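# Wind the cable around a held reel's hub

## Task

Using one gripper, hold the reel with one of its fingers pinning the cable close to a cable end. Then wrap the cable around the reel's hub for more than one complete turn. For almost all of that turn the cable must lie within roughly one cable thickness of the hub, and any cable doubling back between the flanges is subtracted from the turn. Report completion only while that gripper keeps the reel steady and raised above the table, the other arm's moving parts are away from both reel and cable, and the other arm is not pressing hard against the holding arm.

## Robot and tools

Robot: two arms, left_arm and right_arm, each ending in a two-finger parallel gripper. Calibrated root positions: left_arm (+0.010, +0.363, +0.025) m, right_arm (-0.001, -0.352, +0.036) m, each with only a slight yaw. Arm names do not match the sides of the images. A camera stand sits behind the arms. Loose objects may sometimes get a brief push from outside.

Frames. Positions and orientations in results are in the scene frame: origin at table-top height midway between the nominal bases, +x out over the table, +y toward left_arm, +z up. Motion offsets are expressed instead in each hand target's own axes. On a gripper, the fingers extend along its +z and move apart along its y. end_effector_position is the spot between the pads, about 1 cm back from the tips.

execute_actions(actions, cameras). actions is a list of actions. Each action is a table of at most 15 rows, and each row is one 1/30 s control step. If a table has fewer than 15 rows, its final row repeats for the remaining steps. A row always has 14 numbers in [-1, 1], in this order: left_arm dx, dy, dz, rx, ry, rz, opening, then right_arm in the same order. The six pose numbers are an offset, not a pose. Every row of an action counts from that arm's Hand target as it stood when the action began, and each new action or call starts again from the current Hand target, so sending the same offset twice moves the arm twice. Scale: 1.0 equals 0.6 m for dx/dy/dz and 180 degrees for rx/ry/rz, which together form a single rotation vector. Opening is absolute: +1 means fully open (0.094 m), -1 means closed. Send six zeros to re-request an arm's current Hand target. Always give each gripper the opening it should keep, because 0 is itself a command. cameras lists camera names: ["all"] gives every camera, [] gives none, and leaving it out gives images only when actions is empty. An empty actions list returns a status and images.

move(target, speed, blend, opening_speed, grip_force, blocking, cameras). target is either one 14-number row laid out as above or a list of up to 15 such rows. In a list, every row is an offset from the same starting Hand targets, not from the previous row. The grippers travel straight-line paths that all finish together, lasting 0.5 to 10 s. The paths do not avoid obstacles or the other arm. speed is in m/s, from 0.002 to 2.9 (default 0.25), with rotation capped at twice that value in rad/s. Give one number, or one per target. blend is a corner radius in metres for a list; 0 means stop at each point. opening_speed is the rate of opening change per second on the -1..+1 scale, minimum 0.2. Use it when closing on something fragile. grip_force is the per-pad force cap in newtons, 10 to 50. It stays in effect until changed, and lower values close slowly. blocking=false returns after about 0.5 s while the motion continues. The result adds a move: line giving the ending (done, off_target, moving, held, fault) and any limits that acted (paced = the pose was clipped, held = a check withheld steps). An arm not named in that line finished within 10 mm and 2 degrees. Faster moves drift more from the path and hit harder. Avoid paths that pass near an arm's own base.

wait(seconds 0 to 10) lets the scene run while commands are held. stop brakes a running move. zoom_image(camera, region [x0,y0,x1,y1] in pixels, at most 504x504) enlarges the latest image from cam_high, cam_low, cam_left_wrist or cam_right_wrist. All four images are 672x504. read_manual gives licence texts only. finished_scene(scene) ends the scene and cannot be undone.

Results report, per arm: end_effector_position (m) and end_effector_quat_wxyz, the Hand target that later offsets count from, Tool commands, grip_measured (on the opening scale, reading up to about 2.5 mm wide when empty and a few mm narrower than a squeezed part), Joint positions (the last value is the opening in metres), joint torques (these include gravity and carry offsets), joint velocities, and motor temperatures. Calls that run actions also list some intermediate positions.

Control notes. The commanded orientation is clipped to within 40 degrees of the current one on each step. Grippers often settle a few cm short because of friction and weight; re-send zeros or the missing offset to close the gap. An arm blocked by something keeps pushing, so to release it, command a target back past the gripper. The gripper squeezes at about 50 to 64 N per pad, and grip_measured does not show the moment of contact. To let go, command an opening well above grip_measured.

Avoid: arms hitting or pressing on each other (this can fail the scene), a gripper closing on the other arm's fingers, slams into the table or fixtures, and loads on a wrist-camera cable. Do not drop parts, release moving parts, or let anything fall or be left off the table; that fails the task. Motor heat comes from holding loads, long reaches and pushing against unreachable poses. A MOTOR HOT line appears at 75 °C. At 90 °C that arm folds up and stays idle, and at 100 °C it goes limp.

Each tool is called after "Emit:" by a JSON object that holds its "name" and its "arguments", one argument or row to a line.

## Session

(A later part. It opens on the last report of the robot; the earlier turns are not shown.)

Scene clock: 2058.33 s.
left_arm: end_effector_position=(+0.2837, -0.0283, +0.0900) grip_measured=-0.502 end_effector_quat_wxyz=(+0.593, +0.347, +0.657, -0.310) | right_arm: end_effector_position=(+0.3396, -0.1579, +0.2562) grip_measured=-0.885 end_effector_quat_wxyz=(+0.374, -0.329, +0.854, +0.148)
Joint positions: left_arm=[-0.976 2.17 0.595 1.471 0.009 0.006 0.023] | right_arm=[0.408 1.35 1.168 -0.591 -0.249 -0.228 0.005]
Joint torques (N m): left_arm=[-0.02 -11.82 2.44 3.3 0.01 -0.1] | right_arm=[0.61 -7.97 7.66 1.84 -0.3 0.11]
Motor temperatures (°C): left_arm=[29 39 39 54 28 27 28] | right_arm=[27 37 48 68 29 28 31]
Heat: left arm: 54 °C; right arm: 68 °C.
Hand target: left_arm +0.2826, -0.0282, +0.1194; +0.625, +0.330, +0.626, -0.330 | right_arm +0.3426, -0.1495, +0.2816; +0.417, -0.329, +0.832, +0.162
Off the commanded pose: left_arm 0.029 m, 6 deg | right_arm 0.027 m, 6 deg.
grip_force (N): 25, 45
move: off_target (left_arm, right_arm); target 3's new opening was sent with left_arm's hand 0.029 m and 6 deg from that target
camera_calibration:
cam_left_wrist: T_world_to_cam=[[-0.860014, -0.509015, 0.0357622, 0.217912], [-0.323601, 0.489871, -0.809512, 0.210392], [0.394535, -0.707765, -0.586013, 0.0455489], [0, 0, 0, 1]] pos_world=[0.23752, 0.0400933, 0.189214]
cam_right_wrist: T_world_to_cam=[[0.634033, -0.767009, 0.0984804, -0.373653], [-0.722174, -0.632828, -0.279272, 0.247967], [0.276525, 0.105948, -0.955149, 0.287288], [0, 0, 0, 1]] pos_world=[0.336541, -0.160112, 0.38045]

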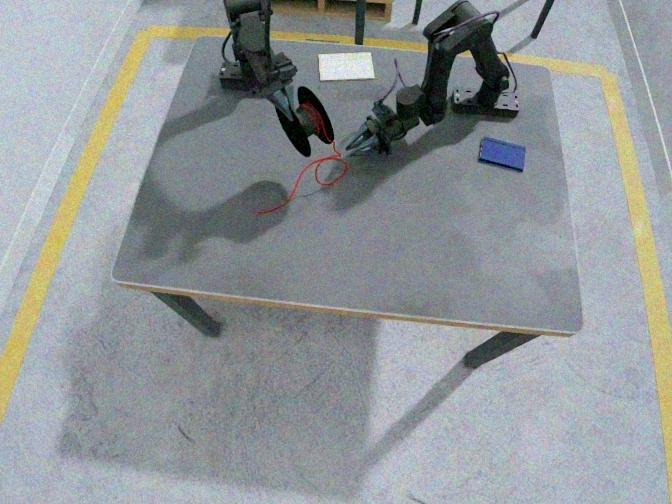

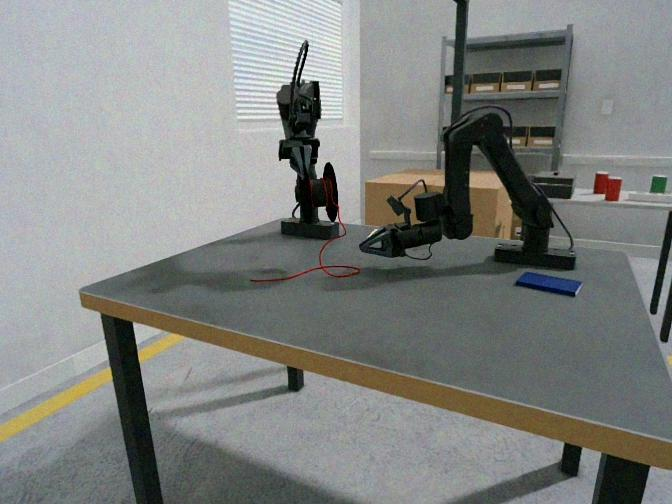

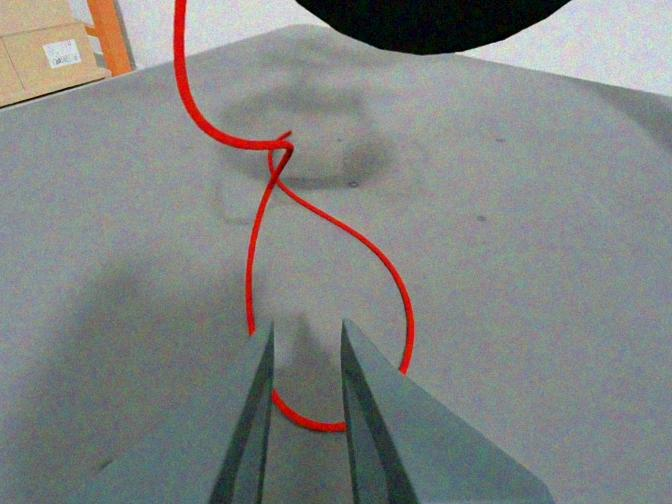

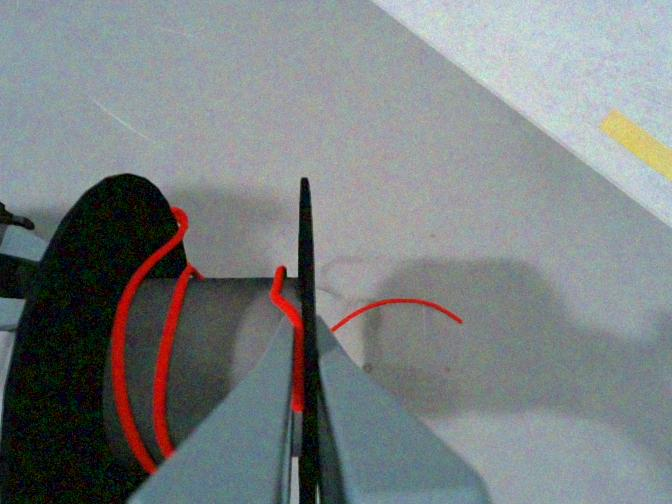

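Emit:
{"name": "move", "arguments": {
  "target": [-0.08,0.0,-0.1,0,0.12,0,-0.2,-0.1576,0,-0.1232,0,0,0,-1],
  "speed": 0.15,
  "cameras": ["all"]
}}

Emit:
{"name": "zoom_image", "arguments": {
  "camera": "cam_low",
  "region": [270, 110, 420, 290]
}}

Scene clock: 2097.40 s.
left_arm: end_effector_position=(+0.2465, +0.0246, +0.1568) grip_measured=-0.202 end_effector_quat_wxyz=(+0.491, +0.388, +0.736, -0.257) | right_arm: end_effector_position=(+0.3376, -0.1588, +0.3785) grip_measured=-0.885 end_effector_quat_wxyz=(+0.386, -0.329, +0.849, +0.148)
Joint positions: left_arm=[-0.976 1.414 0.534 0.485 0.009 0.006 0.038] | right_arm=[0.408 1.457 1.748 -1.038 -0.249 -0.228 0.005]
Joint torques (N m): left_arm=[0.13 -6.72 8.5 2.22 0.02 -0.03] | right_arm=[0.57 -4.88 10.14 1.61 -0.25 0.12]
Motor temperatures (°C): left_arm=[29 40 37 66 28 27 27] | right_arm=[27 38 48 68 29 28 31]
Heat: left arm: 66 °C; right arm: 68 °C.
Hand target: left_arm +0.2488, +0.0213, +0.1674; +0.497, +0.386, +0.732, -0.262 | right_arm +0.3406, -0.1508, +0.4014; +0.416, -0.329, +0.832, +0.162
Off the commanded pose: left_arm 0.011 m, 1 deg | right_arm 0.025 m, 4 deg.
grip_force (N): 25, 45
move: off_target (left_arm, right_arm)
camera_calibration:
cam_left_wrist: T_world_to_cam=[[-0.852227, -0.520107, 0.0565526, 0.205565], [-0.443064, 0.660021, -0.606686, 0.219984], [0.278215, -0.54209, -0.792928, 0.193837], [0, 0, 0, 1]] pos_world=[0.218726, 0.066799, 0.275535]
cam_right_wrist: T_world_to_cam=[[0.631599, -0.768051, 0.105737, -0.387077], [-0.715248, -0.629864, -0.302808, 0.287108], [0.299171, 0.115625, -0.947168, 0.395626], [0, 0, 0, 1]] pos_world=[0.331471, -0.1622, 0.502591]

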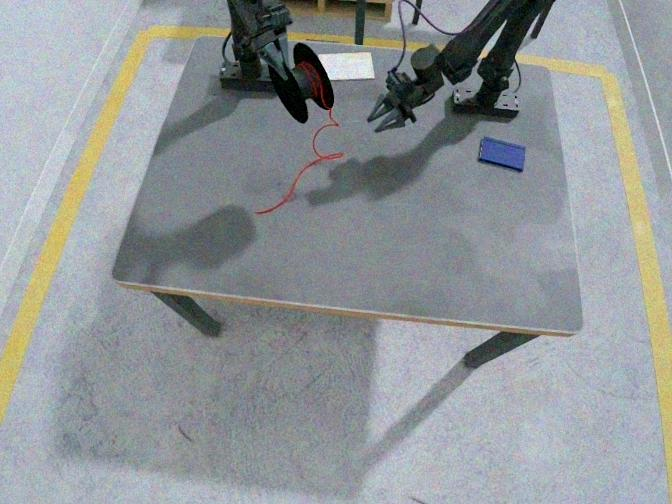

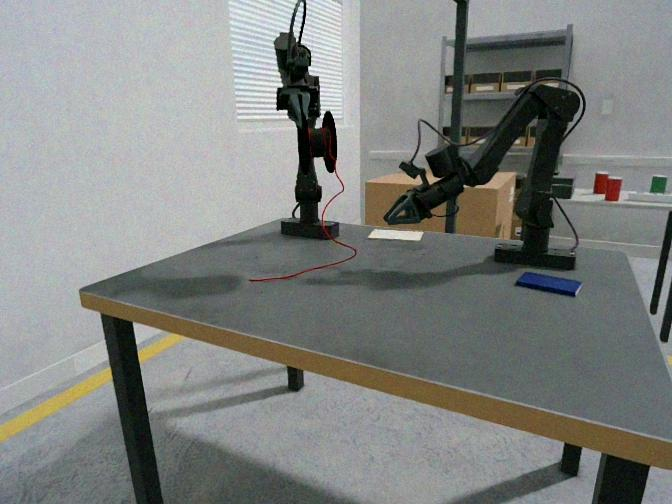

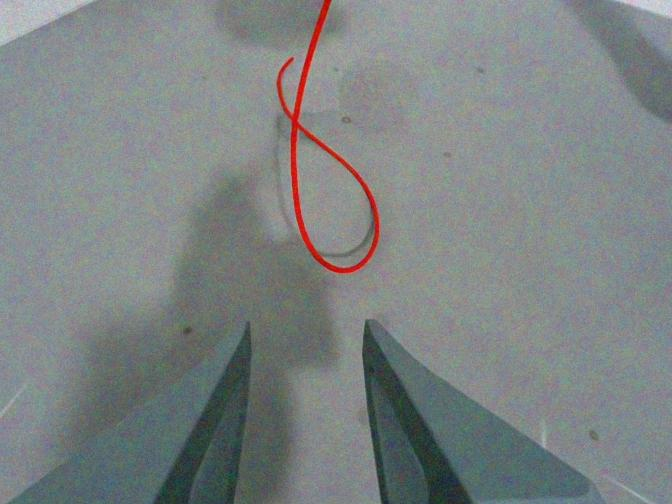

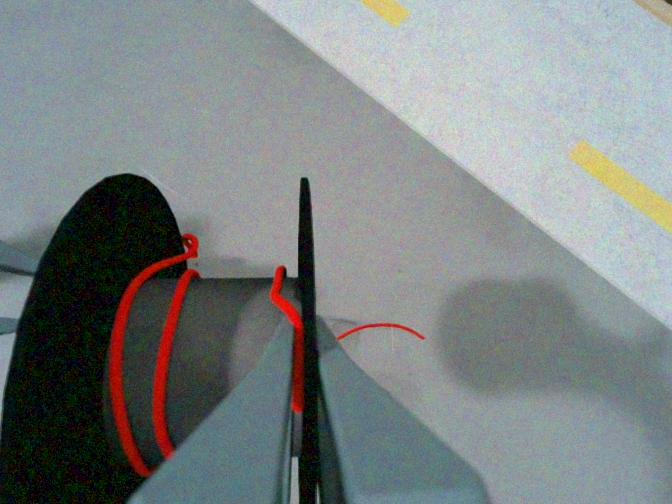

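Scaled by 2.800 from the camera's 672x504 image, which has a finer 960x720 frame.

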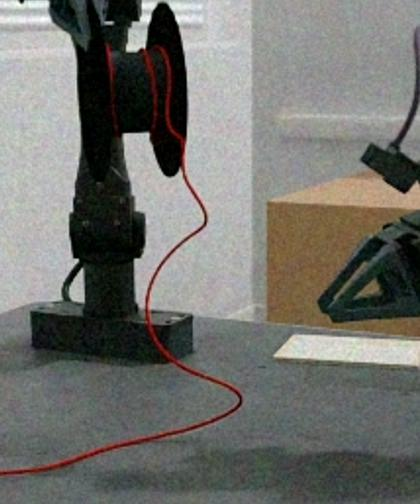

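Emit:
{"name": "execute_actions", "arguments": {
  "actions": []
}}

Scene clock: 2121.57 s.
left_arm: end_effector_position=(+0.2465, +0.0247, +0.1567) grip_measured=-0.202 end_effector_quat_wxyz=(+0.491, +0.388, +0.736, -0.257) | right_arm: end_effector_position=(+0.3376, -0.1588, +0.3785) grip_measured=-0.885 end_effector_quat_wxyz=(+0.386, -0.329, +0.849, +0.148)
Joint positions: left_arm=[-0.976 1.414 0.534 0.484 0.009 0.006 0.038] | right_arm=[0.408 1.457 1.748 -1.038 -0.249 -0.228 0.005]
Joint velocities: within noise
Joint torques (N m): left_arm=[0.05 -6.78 8.42 2.22 0 -0.03] | right_arm=[0.59 -5.01 10.21 1.59 -0.31 0.18]
Motor temperatures (°C): left_arm=[29 38 38 60 28 27 27] | right_arm=[27 37 50 66 29 28 31]
Heat: left arm: 60 °C; right arm: 66 °C.
Hand target: left_arm +0.2488, +0.0213, +0.1674; +0.497, +0.386, +0.732, -0.262 | right_arm +0.3406, -0.1508, +0.4014; +0.416, -0.329, +0.832, +0.162
Tool commands: left_gripper/opening=-0.2 right_gripper/opening=-1.0
Off the commanded pose: left_arm 0.012 m, 1 deg | right_arm 0.025 m, 4 deg.
grip_force (N): 25, 45
camera_calibration:
cam_left_wrist: T_world_to_cam=[[-0.852221, -0.520119, 0.0565287, 0.205577], [-0.443257, 0.660405, -0.606126, 0.219787], [0.277925, -0.54161, -0.793358, 0.193908], [0, 0, 0, 1]] pos_world=[0.218727, 0.0667981, 0.275436]
cam_right_wrist: T_world_to_cam=[[0.631599, -0.768051, 0.105737, -0.387077], [-0.715248, -0.629864, -0.302808, 0.287108], [0.299171, 0.115625, -0.947168, 0.395626], [0, 0, 0, 1]] pos_world=[0.331471, -0.1622, 0.502591]

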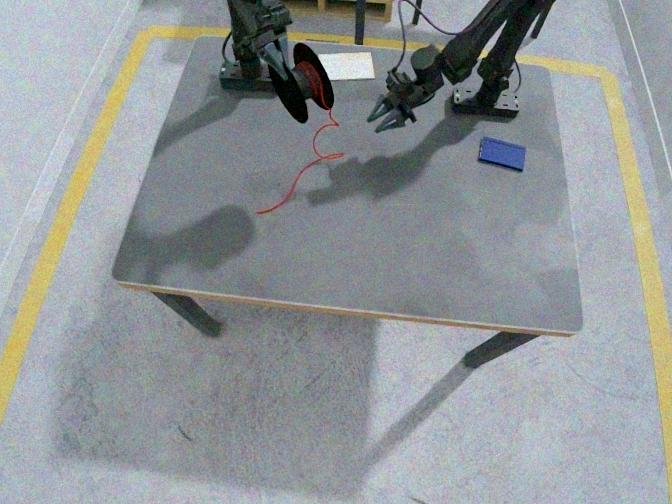

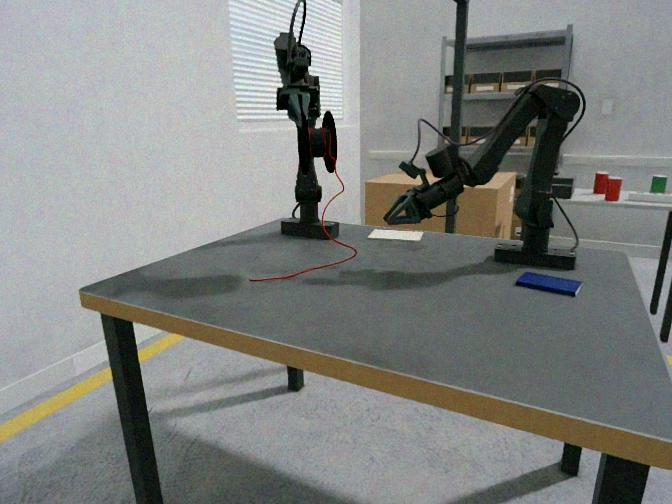

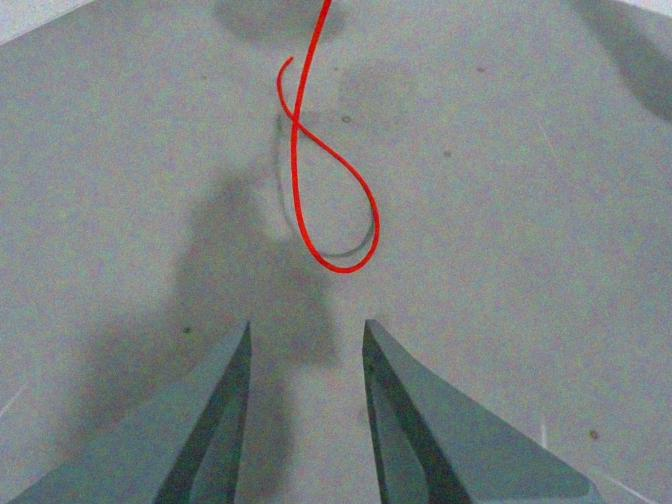

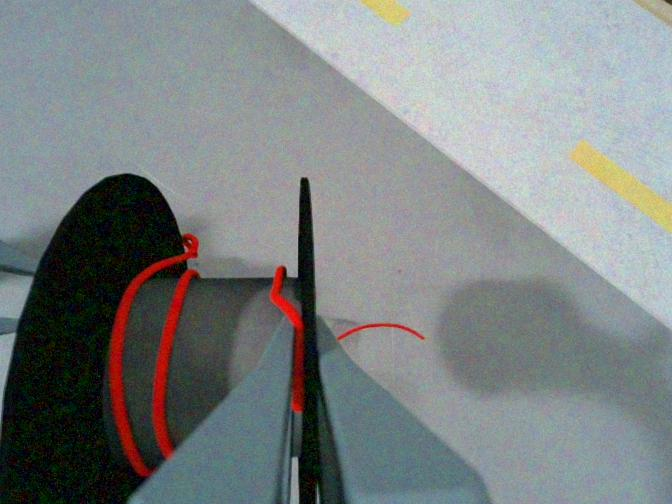

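Emit:
{"name": "zoom_image", "arguments": {
  "camera": "cam_left_wrist",
  "region": [240, 0, 440, 300]
}}

Emit:
{"name": "zoom_image", "arguments": {
  "camera": "cam_low",
  "region": [230, 100, 400, 300]
}}

Scaled by 1.680 from the camera's 672x504 image, which has a finer 960x720 frame.

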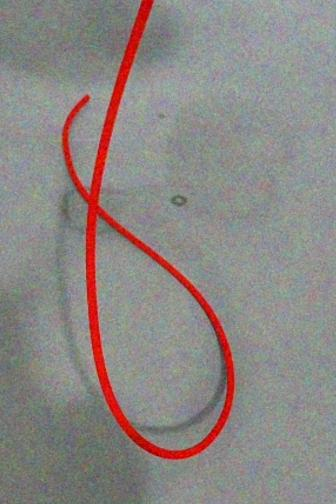

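Scaled by 2.520 from the camera's 672x504 image, which has a finer 960x720 frame.

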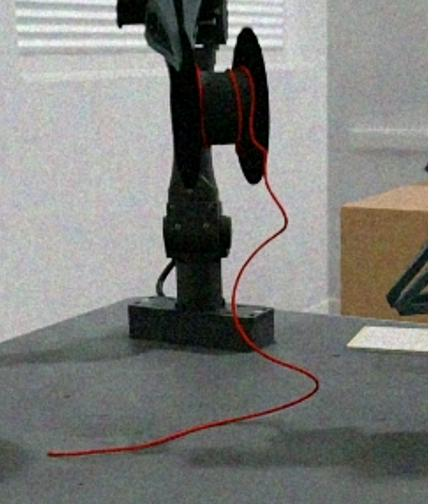

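Emit:
{"name": "move", "arguments": {
  "target": [0,0.005,0.17,0,0,0,0.0,0,0,0,0,0,0,-1],
  "speed": 0.15,
  "cameras": ["cam_left_wrist","cam_low"]
}}

Scene clock: 2151.67 s.
left_arm: end_effector_position=(+0.3001, -0.0517, +0.1301) grip_measured=-0.002 end_effector_quat_wxyz=(+0.496, +0.387, +0.733, -0.260) | right_arm: end_effector_position=(+0.3376, -0.1588, +0.3785) grip_measured=-0.885 end_effector_quat_wxyz=(+0.386, -0.329, +0.849, +0.148)
Joint positions: left_arm=[-0.976 1.842 0.839 0.621 0.009 0.006 0.047] | right_arm=[0.408 1.457 1.748 -1.038 -0.249 -0.228 0.005]
Joint torques (N m): left_arm=[0.55 -8.28 7.75 2.38 0.07 -0.01] | right_arm=[0.55 -5.12 10.24 1.61 -0.3 0.17]
Motor temperatures (°C): left_arm=[29 37 38 58 28 27 27] | right_arm=[27 36 51 65 29 28 31]
Heat: left arm: 58 °C; right arm: 65 °C.
Hand target: left_arm +0.3048, -0.0552, +0.1299; +0.497, +0.386, +0.732, -0.262 | right_arm +0.3406, -0.1508, +0.4014; +0.416, -0.329, +0.832, +0.162
Off the commanded pose: left_arm 0.006 m, 0 deg | right_arm 0.024 m, 4 deg.
grip_force (N): 25, 45
move: off_target (right_arm)
camera_calibration:
cam_left_wrist: T_world_to_cam=[[-0.852707, -0.519418, 0.0556305, 0.213384], [-0.438045, 0.652943, -0.617886, 0.277537], [0.284618, -0.551244, -0.784297, 0.11283], [0, 0, 0, 1]] pos_world=[0.271414, -0.00818327, 0.248107]
Images, in order (width x height): cam_low 672x504, cam_left_wrist 672x504.

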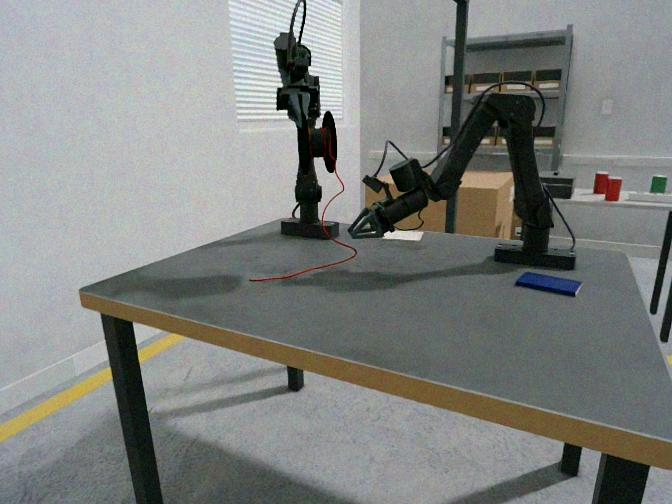

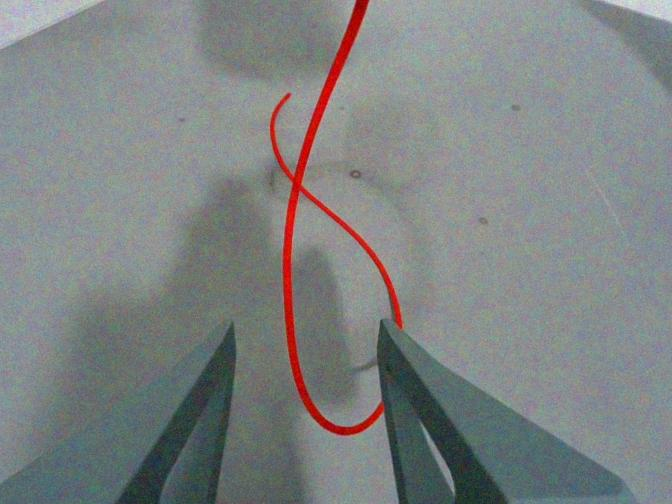

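Emit:
{"name": "move", "arguments": {
  "target": [0,0.008,0.032,0,0,0,0.0,0,0,0,0,0,0,-1],
  "speed": 0.1,
  "cameras": ["cam_left_wrist"]
}}

Scene clock: 2175.47 s.
left_arm: end_effector_position=(+0.3153, -0.0632, +0.1251) grip_measured=-0.002 end_effector_quat_wxyz=(+0.499, +0.382, +0.734, -0.258) | right_arm: end_effector_position=(+0.3376, -0.1588, +0.3785) grip_measured=-0.885 end_effector_quat_wxyz=(+0.386, -0.329, +0.849, +0.148)
Joint positions: left_arm=[-0.964 1.913 0.91 0.626 0.01 0.006 0.047] | right_arm=[0.408 1.457 1.748 -1.038 -0.249 -0.228 0.005]
Joint torques (N m): left_arm=[0.64 -8.79 7.82 2.38 0.16 0.03] | right_arm=[0.55 -5.14 10.32 1.63 -0.28 0.18]
Motor temperatures (°C): left_arm=[29 39 40 59 28 27 27] | right_arm=[27 36 51 64 29 28 31]
Heat: left arm: 59 °C; right arm: 64 °C.
Hand target: left_arm +0.3188, -0.0673, +0.1229; +0.497, +0.386, +0.732, -0.262 | right_arm +0.3406, -0.1508, +0.4014; +0.416, -0.329, +0.832, +0.162
Off the commanded pose: left_arm 0.006 m, 1 deg | right_arm 0.024 m, 4 deg.
grip_force (N): 25, 45
move: off_target (right_arm)
camera_calibration:
cam_left_wrist: T_world_to_cam=[[-0.847371, -0.528064, 0.0557694, 0.218336], [-0.443617, 0.646287, -0.6209, 0.290199], [0.291832, -0.550873, -0.781904, 0.0957818], [0, 0, 0, 1]] pos_world=[0.285797, -0.0194927, 0.2429]
Images, in order (width x height): cam_left_wrist 672x504.

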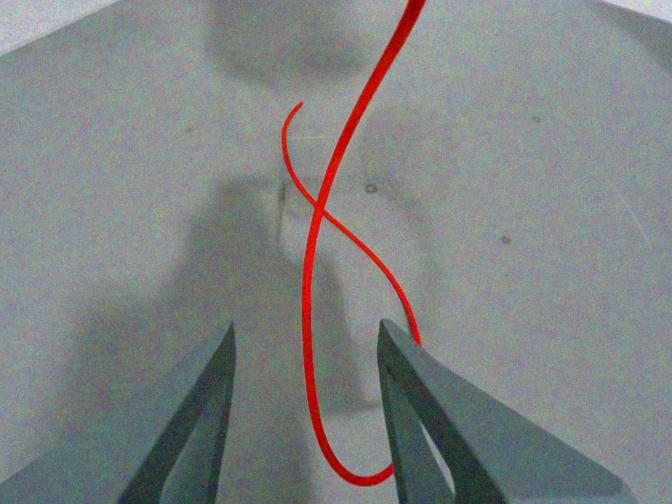

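Emit:
{"name": "move", "arguments": {
  "target": [0,0.0,0.014,0,0,0,0.0,0,0,0,0,0,0,-1],
  "speed": 0.1,
  "cameras": ["cam_left_wrist"]
}}

Scene clock: 2182.80 s.
left_arm: end_effector_position=(+0.3199, -0.0697, +0.1230) grip_measured=-0.002 end_effector_quat_wxyz=(+0.500, +0.382, +0.733, -0.259) | right_arm: end_effector_position=(+0.3376, -0.1588, +0.3785) grip_measured=-0.885 end_effector_quat_wxyz=(+0.386, -0.329, +0.849, +0.148)
Joint positions: left_arm=[-0.964 1.944 0.941 0.627 0.011 0.006 0.047] | right_arm=[0.408 1.457 1.748 -1.038 -0.249 -0.228 0.005]
Joint torques (N m): left_arm=[0.55 -8.94 7.88 2.38 0.14 0.03] | right_arm=[0.51 -5.07 10.32 1.63 -0.31 0.16]
Motor temperatures (°C): left_arm=[29 38 40 58 28 27 27] | right_arm=[27 36 51 64 29 28 31]
Heat: left arm: 58 °C; right arm: 64 °C.
Hand target: left_arm +0.3232, -0.0737, +0.1197; +0.497, +0.386, +0.732, -0.262 | right_arm +0.3406, -0.1508, +0.4014; +0.416, -0.329, +0.832, +0.162
Off the commanded pose: left_arm 0.006 m, 1 deg | right_arm 0.024 m, 4 deg.
grip_force (N): 25, 45
move: off_target (right_arm)
camera_calibration:
cam_left_wrist: T_world_to_cam=[[-0.847591, -0.527712, 0.0557587, 0.219021], [-0.442676, 0.645217, -0.622683, 0.295023], [0.29262, -0.552463, -0.780485, 0.0886653], [0, 0, 0, 1]] pos_world=[0.290295, -0.0257894, 0.240696]
Images, in order (width x height): cam_left_wrist 672x504.

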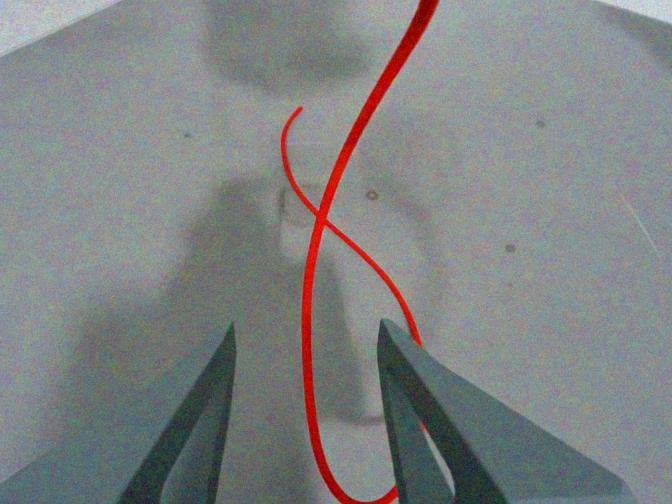

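Emit:
{"name": "move", "arguments": {
  "target": [0,0.0,0.0,0,0,0,-1,0,0,0,0,0,0,-1],
  "speed": 0.1,
  "opening_speed": 0.7,
  "cameras": ["cam_left_wrist"]
}}

Scene clock: 2190.37 s.
left_arm: end_effector_position=(+0.3199, -0.0697, +0.1230) grip_measured=-0.960 end_effector_quat_wxyz=(+0.500, +0.382, +0.733, -0.259) | right_arm: end_effector_position=(+0.3376, -0.1588, +0.3785) grip_measured=-0.885 end_effector_quat_wxyz=(+0.386, -0.329, +0.849, +0.148)
Joint positions: left_arm=[-0.964 1.944 0.941 0.627 0.011 0.006 0.002] | right_arm=[0.408 1.457 1.748 -1.038 -0.249 -0.228 0.005]
Joint torques (N m): left_arm=[0.55 -9.02 7.83 2.36 0.17 0.04] | right_arm=[0.4 -5.03 10.11 1.67 -0.28 0.17]
Motor temperatures (°C): left_arm=[29 39 40 58 28 27 27] | right_arm=[27 36 51 64 29 28 31]
Heat: left arm: 58 °C; right arm: 64 °C.
Hand target: left_arm +0.3232, -0.0737, +0.1197; +0.497, +0.386, +0.732, -0.262 | right_arm +0.3406, -0.1508, +0.4014; +0.416, -0.329, +0.832, +0.162
Off the commanded pose: left_arm 0.006 m, 1 deg | right_arm 0.024 m, 4 deg.
grip_force (N): 25, 45
move: off_target (right_arm)
camera_calibration:
cam_left_wrist: T_world_to_cam=[[-0.847591, -0.527712, 0.0557587, 0.219021], [-0.442676, 0.645217, -0.622683, 0.295023], [0.29262, -0.552463, -0.780485, 0.0886653], [0, 0, 0, 1]] pos_world=[0.290295, -0.0257894, 0.240696]
Images, in order (width x height): cam_left_wrist 672x504.

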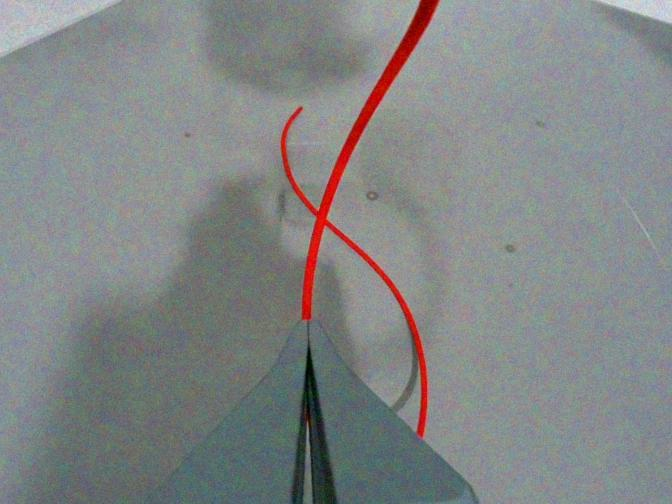

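Emit:
{"name": "zoom_image", "arguments": {
  "camera": "cam_left_wrist",
  "region": [240, 260, 380, 504]
}}

Scaled by 2.066 from the camera's 672x504 image, which has a finer 960x720 frame.

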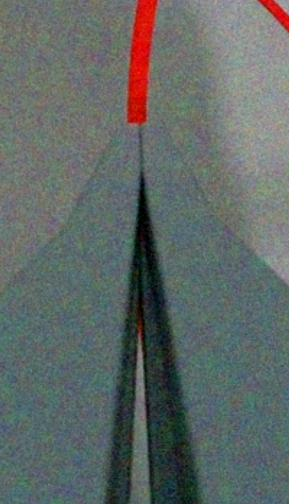

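Emit:
{"name": "move", "arguments": {
  "target": [
    [0,0.0,0.0,0,0,0,-0.1,0,0,0,0,0,0,-1],
    [0,0.0,0.033,0,0,0,-0.1,0,0,0,0,0,0,-1]
  ],
  "speed": 0.1,
  "cameras": ["cam_left_wrist"]
}}

Scene clock: 2205.57 s.
left_arm: end_effector_position=(+0.3310, -0.0851, +0.1177) grip_measured=-0.102 end_effector_quat_wxyz=(+0.502, +0.381, +0.732, -0.260) | right_arm: end_effector_position=(+0.3376, -0.1588, +0.3785) grip_measured=-0.885 end_effector_quat_wxyz=(+0.386, -0.329, +0.849, +0.148)
Joint positions: left_arm=[-0.964 2.016 1.019 0.628 0.011 0.006 0.042] | right_arm=[0.408 1.457 1.748 -1.038 -0.249 -0.228 0.005]
Joint torques (N m): left_arm=[0.42 -9.59 7.86 2.34 0.15 0.03] | right_arm=[0.59 -5.09 10.32 1.59 -0.31 0.17]
Motor temperatures (°C): left_arm=[29 40 40 57 28 27 27] | right_arm=[27 36 52 64 29 28 31]
Heat: left arm: 57 °C; right arm: 64 °C.
Hand target: left_arm +0.3336, -0.0889, +0.1123; +0.497, +0.386, +0.732, -0.262 | right_arm +0.3406, -0.1508, +0.4014; +0.416, -0.329, +0.832, +0.162
Off the commanded pose: left_arm 0.007 m, 1 deg | right_arm 0.024 m, 4 deg.
grip_force (N): 25, 45
move: off_target (right_arm)
camera_calibration:
cam_left_wrist: T_world_to_cam=[[-0.847825, -0.527378, 0.0553711, 0.220715], [-0.440521, 0.642342, -0.627167, 0.306161], [0.295187, -0.556119, -0.776915, 0.0711678], [0, 0, 0, 1]] pos_world=[0.30099, -0.0406824, 0.235084]
Images, in order (width x height): cam_left_wrist 672x504.

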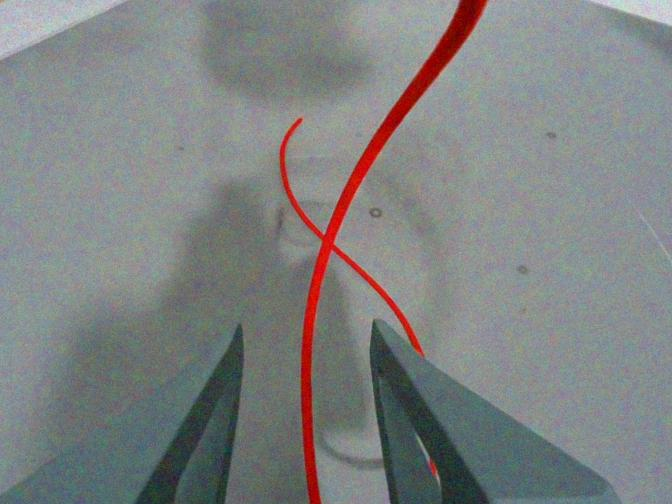

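Emit:
{"name": "zoom_image", "arguments": {
  "camera": "cam_left_wrist",
  "region": [260, 220, 360, 420]
}}

Emit:
{"name": "zoom_image", "arguments": {
  "camera": "cam_low",
  "region": [270, 150, 420, 270]
}}

Scaled by 2.520 from the camera's 672x504 image, which has a finer 960x720 frame.

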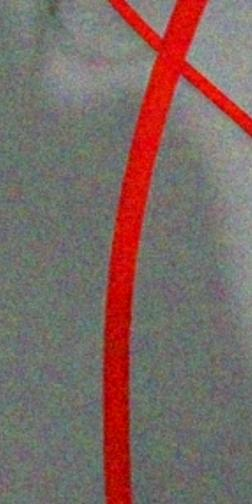

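This scene's latest camera images include none from cam_low. They are from: cam_left_wrist. cam_low's image comes with the result of a call that names it in "cameras".

Emit:
{"name": "move", "arguments": {
  "target": [
    [0,0.003,0.016,0,0,0,-0.1,0,0,0,0,0,0,-1],
    [0,0.003,0.016,0,0,0,-1,0,0,0,0,0,0,-1]
  ],
  "speed": 0.1,
  "opening_speed": 0.8,
  "cameras": ["cam_left_wrist","cam_low"]
}}

Scene clock: 2221.27 s.
left_arm: end_effector_position=(+0.3361, -0.0929, +0.1160) grip_measured=-0.900 end_effector_quat_wxyz=(+0.503, +0.381, +0.730, -0.262) | right_arm: end_effector_position=(+0.3376, -0.1588, +0.3785) grip_measured=-0.885 end_effector_quat_wxyz=(+0.386, -0.329, +0.849, +0.148)
Joint positions: left_arm=[-0.964 2.05 1.058 0.628 0.012 0.006 0.005] | right_arm=[0.408 1.457 1.748 -1.038 -0.249 -0.228 0.005]
Joint torques (N m): left_arm=[0.75 -9.85 7.79 2.29 0.16 0.02] | right_arm=[0.34 -5.04 10.19 1.63 -0.29 0.15]
Motor temperatures (°C): left_arm=[29 40 41 56 28 27 27] | right_arm=[27 36 52 64 29 28 31]
Heat: left arm: 56 °C; right arm: 64 °C.
Hand target: left_arm +0.3401, -0.0952, +0.1087; +0.497, +0.386, +0.732, -0.262 | right_arm +0.3406, -0.1508, +0.4014; +0.416, -0.329, +0.832, +0.162
Off the commanded pose: left_arm 0.009 m, 1 deg | right_arm 0.024 m, 4 deg.
grip_force (N): 25, 45
move: off_target (right_arm)
camera_calibration:
cam_left_wrist: T_world_to_cam=[[-0.848876, -0.525655, 0.0556451, 0.221665], [-0.437785, 0.640144, -0.631317, 0.311682], [0.296234, -0.56027, -0.773526, 0.0628785], [0, 0, 0, 1]] pos_world=[0.305989, -0.047773, 0.233074]
Images, in order (width x height): cam_low 672x504, cam_left_wrist 672x504.

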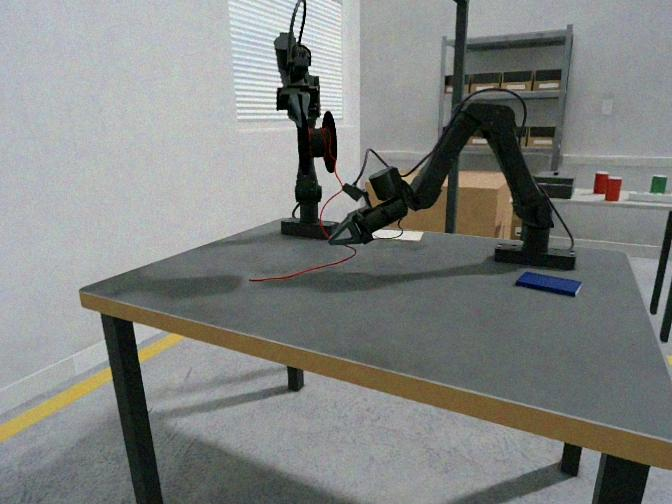

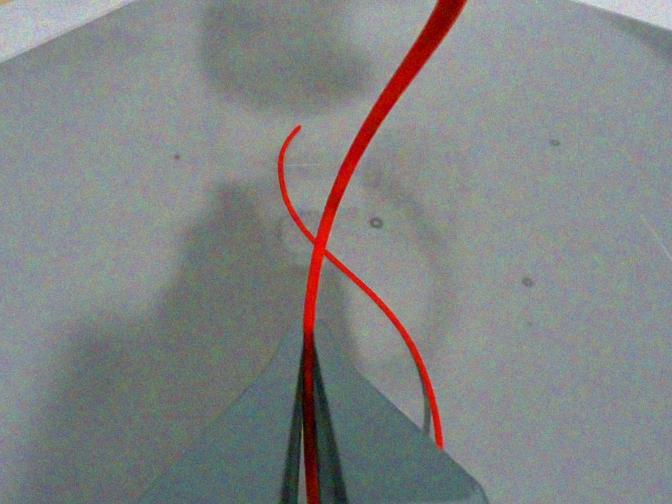

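Emit:
{"name": "move", "arguments": {
  "target": [
    [0.06,0.0,-0.08,0,-0.06,0,-1,0,0,0,0,0,0,-1],
    [0.0815,-0.063,-0.088,0,-0.12,0,-1,0,0,0,0,0,0,-1]
  ],
  "speed": 0.12,
  "blend": [0.03,0],
  "cameras": ["cam_left_wrist","cam_low","cam_high"]
}}

Scene clock: 2241.20 s.
left_arm: end_effector_position=(+0.2746, -0.0622, +0.0698) grip_measured=-0.900 end_effector_quat_wxyz=(+0.595, +0.350, +0.656, -0.306) | right_arm: end_effector_position=(+0.3369, -0.1591, +0.3777) grip_measured=-0.885 end_effector_quat_wxyz=(+0.384, -0.329, +0.850, +0.148)
Joint positions: left_arm=[-1.061 2.29 0.709 1.475 -0.078 0.006 0.005] | right_arm=[0.408 1.457 1.748 -1.042 -0.249 -0.228 0.005]
Joint torques (N m): left_arm=[-0.46 -8.96 2.28 3.49 -0.03 -0.11] | right_arm=[0.54 -5.12 10.17 1.68 -0.28 0.14]
Motor temperatures (°C): left_arm=[29 41 41 56 28 27 28] | right_arm=[27 36 52 63 29 28 31]
Heat: left arm: 56 °C; right arm: 63 °C.
Hand target: left_arm +0.2710, -0.0613, +0.0829; +0.625, +0.330, +0.626, -0.330 | right_arm +0.3406, -0.1508, +0.4014; +0.416, -0.329, +0.832, +0.162
Off the commanded pose: left_arm 0.014 m, 6 deg | right_arm 0.025 m, 5 deg.
joint sent to its limit (left arm) — joint 4 (wrist pitch), upper limit. The joint targets still meet the commanded pose.
grip_force (N): 25, 45
move: off_target (left_arm, right_arm)
camera_calibration:
cam_left_wrist: T_world_to_cam=[[-0.859692, -0.510115, 0.0266852, 0.193962], [-0.318713, 0.494834, -0.808432, 0.206546], [0.399188, -0.703507, -0.587985, 0.012436], [0, 0, 0, 1]] pos_world=[0.227612, 0.00548565, 0.169115]
Images, in order (width x height): cam_high 672x504, cam_low 672x504, cam_left_wrist 672x504.

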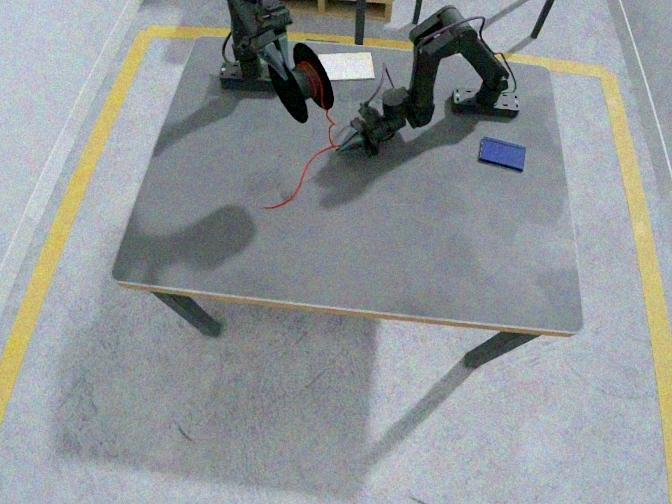

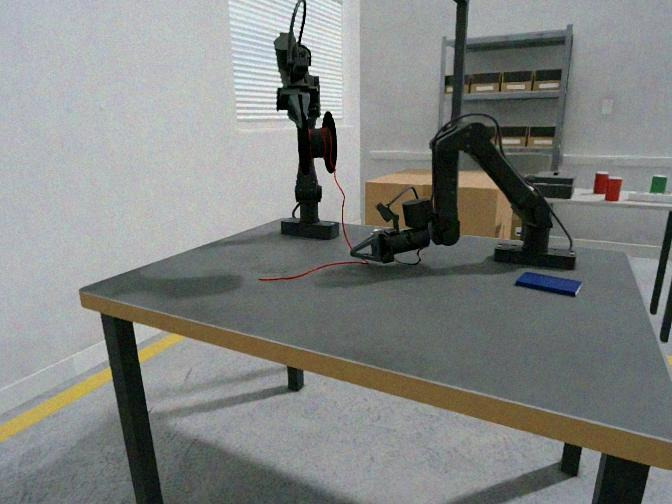

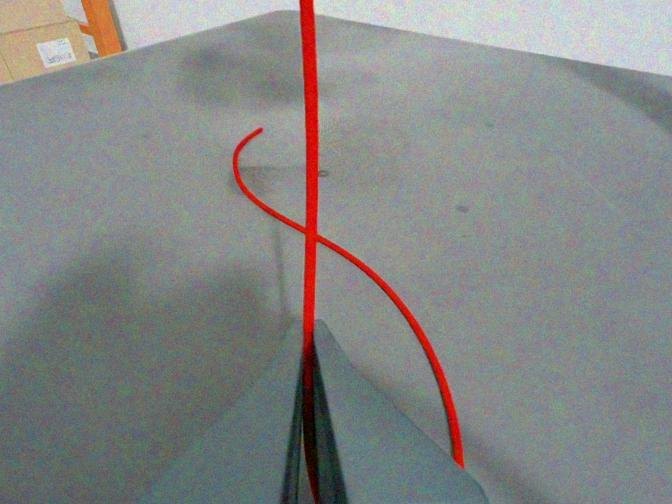

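Emit:
{"name": "zoom_image", "arguments": {
  "camera": "cam_low",
  "region": [285, 100, 405, 290]
}}

Emit:
{"name": "zoom_image", "arguments": {
  "camera": "cam_high",
  "region": [250, 30, 410, 180]
}}

Scaled by 2.653 from the camera's 672x504 image, which has a finer 960x720 frame.

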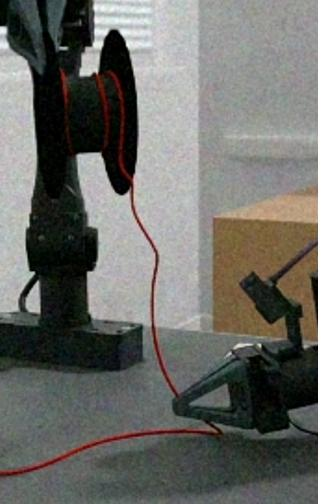

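Scaled by 3.150 from the camera's 672x504 image, which has a finer 960x720 frame.

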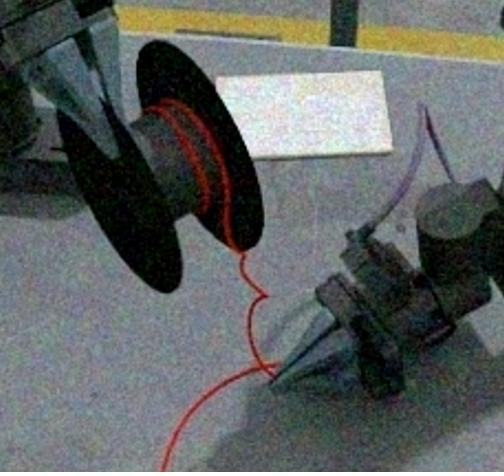

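Emit:
{"name": "move", "arguments": {
  "target": [
    [-0.0367,-0.2208,0.0093,0,0,0,-1,0,0,0,0,0,0,-1],
    [-0.17,-0.3625,0.0177,0,0,0,-1,0,0,0,0,0,0,-1],
    [-0.3675,-0.4042,0.0343,0,0,0,-1,0,0,0,0,0,0,-1]
  ],
  "speed": 0.14,
  "blend": [0.03,0.03,0],
  "cameras": ["all"]
}}

Scene clock: 2257.03 s.
left_arm: end_effector_position=(+0.0888, -0.2147, +0.2900) grip_measured=-0.900 end_effector_quat_wxyz=(+0.626, +0.333, +0.629, -0.319) | right_arm: end_effector_position=(+0.3350, -0.1599, +0.3755) grip_measured=-0.885 end_effector_quat_wxyz=(+0.378, -0.329, +0.852, +0.148)
Joint positions: left_arm=[-1.648 1.98 1.367 0.596 -0.673 0.005 0.005] | right_arm=[0.408 1.457 1.748 -1.054 -0.249 -0.228 0.005]
Joint torques (N m): left_arm=[-0.81 -14 8.81 2.12 -0.04 -0.08] | right_arm=[0.51 -5.05 10.28 1.74 -0.26 0.16]
Motor temperatures (°C): left_arm=[29 40 39 64 28 27 28] | right_arm=[27 36 52 63 29 28 31]
Heat: left arm: 64 °C; right arm: 63 °C.
Hand target: left_arm +0.0829, -0.2153, +0.3035; +0.625, +0.330, +0.626, -0.330 | right_arm +0.3406, -0.1508, +0.4014; +0.416, -0.329, +0.832, +0.162
Off the commanded pose: left_arm 0.015 m, 1 deg | right_arm 0.028 m, 5 deg.
grip_force (N): 25, 45
move: off_target (left_arm, right_arm)
camera_calibration:
cam_left_wrist: T_world_to_cam=[[-0.857011, -0.514949, 0.0189664, -0.0484246], [-0.277359, 0.429953, -0.859193, 0.397903], [0.434286, -0.741599, -0.5113, 0.0753094], [0, 0, 0, 1]] pos_world=[0.0361555, -0.140166, 0.381299]
cam_right_wrist: T_world_to_cam=[[0.63316, -0.767382, 0.101159, -0.384744], [-0.719679, -0.631764, -0.287987, 0.279367], [0.284905, 0.109539, -0.952276, 0.399454], [0, 0, 0, 1]] pos_world=[0.330852, -0.162508, 0.499765]

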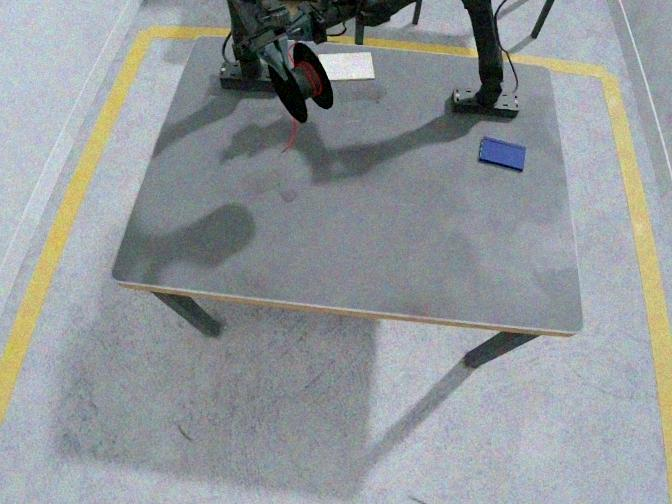

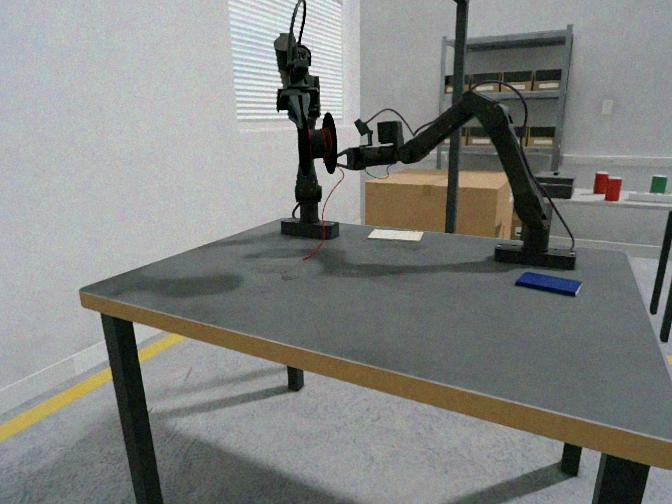

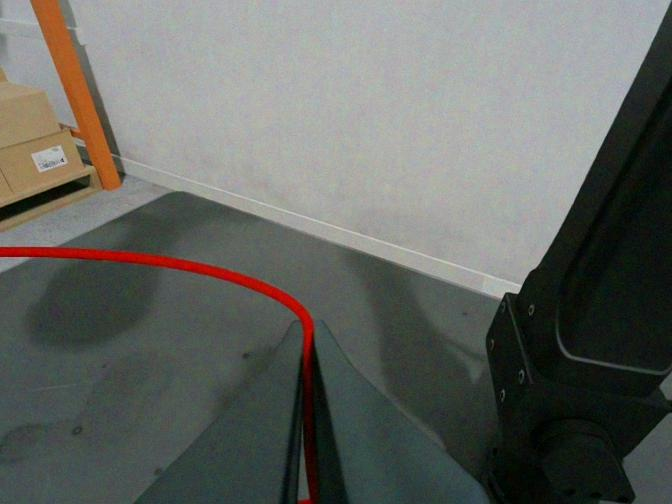

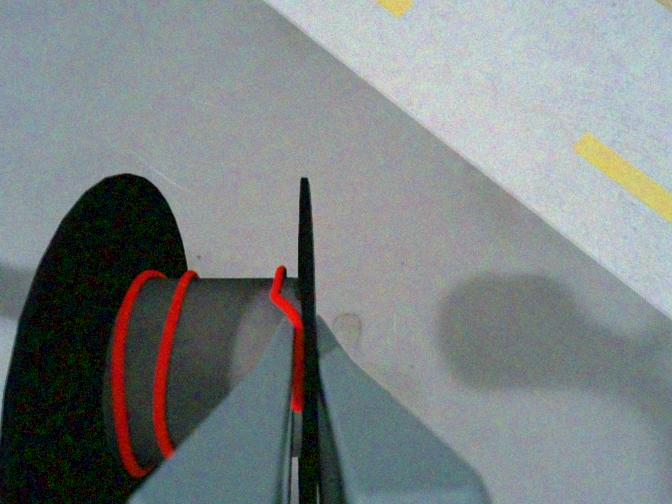

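Emit:
{"name": "zoom_image", "arguments": {
  "camera": "cam_low",
  "region": [280, 90, 400, 230]
}}

Emit:
{"name": "zoom_image", "arguments": {
  "camera": "cam_high",
  "region": [240, 0, 400, 170]
}}

Scaled by 3.600 from the camera's 672x504 image, which has a finer 960x720 frame.

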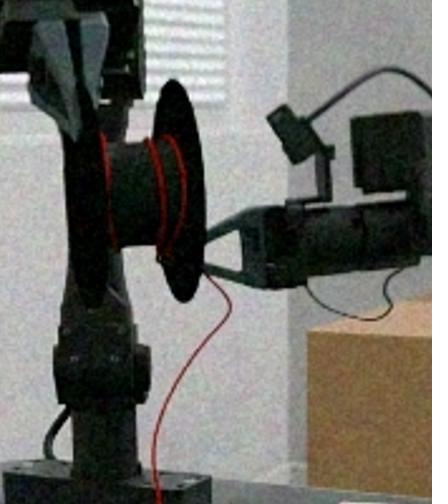

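Scaled by 2.965 from the camera's 672x504 image, which has a finer 960x720 frame.

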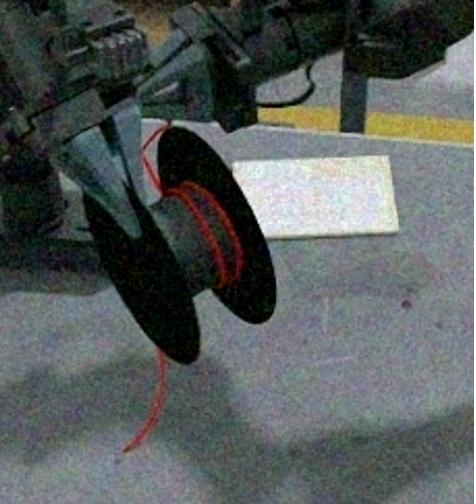

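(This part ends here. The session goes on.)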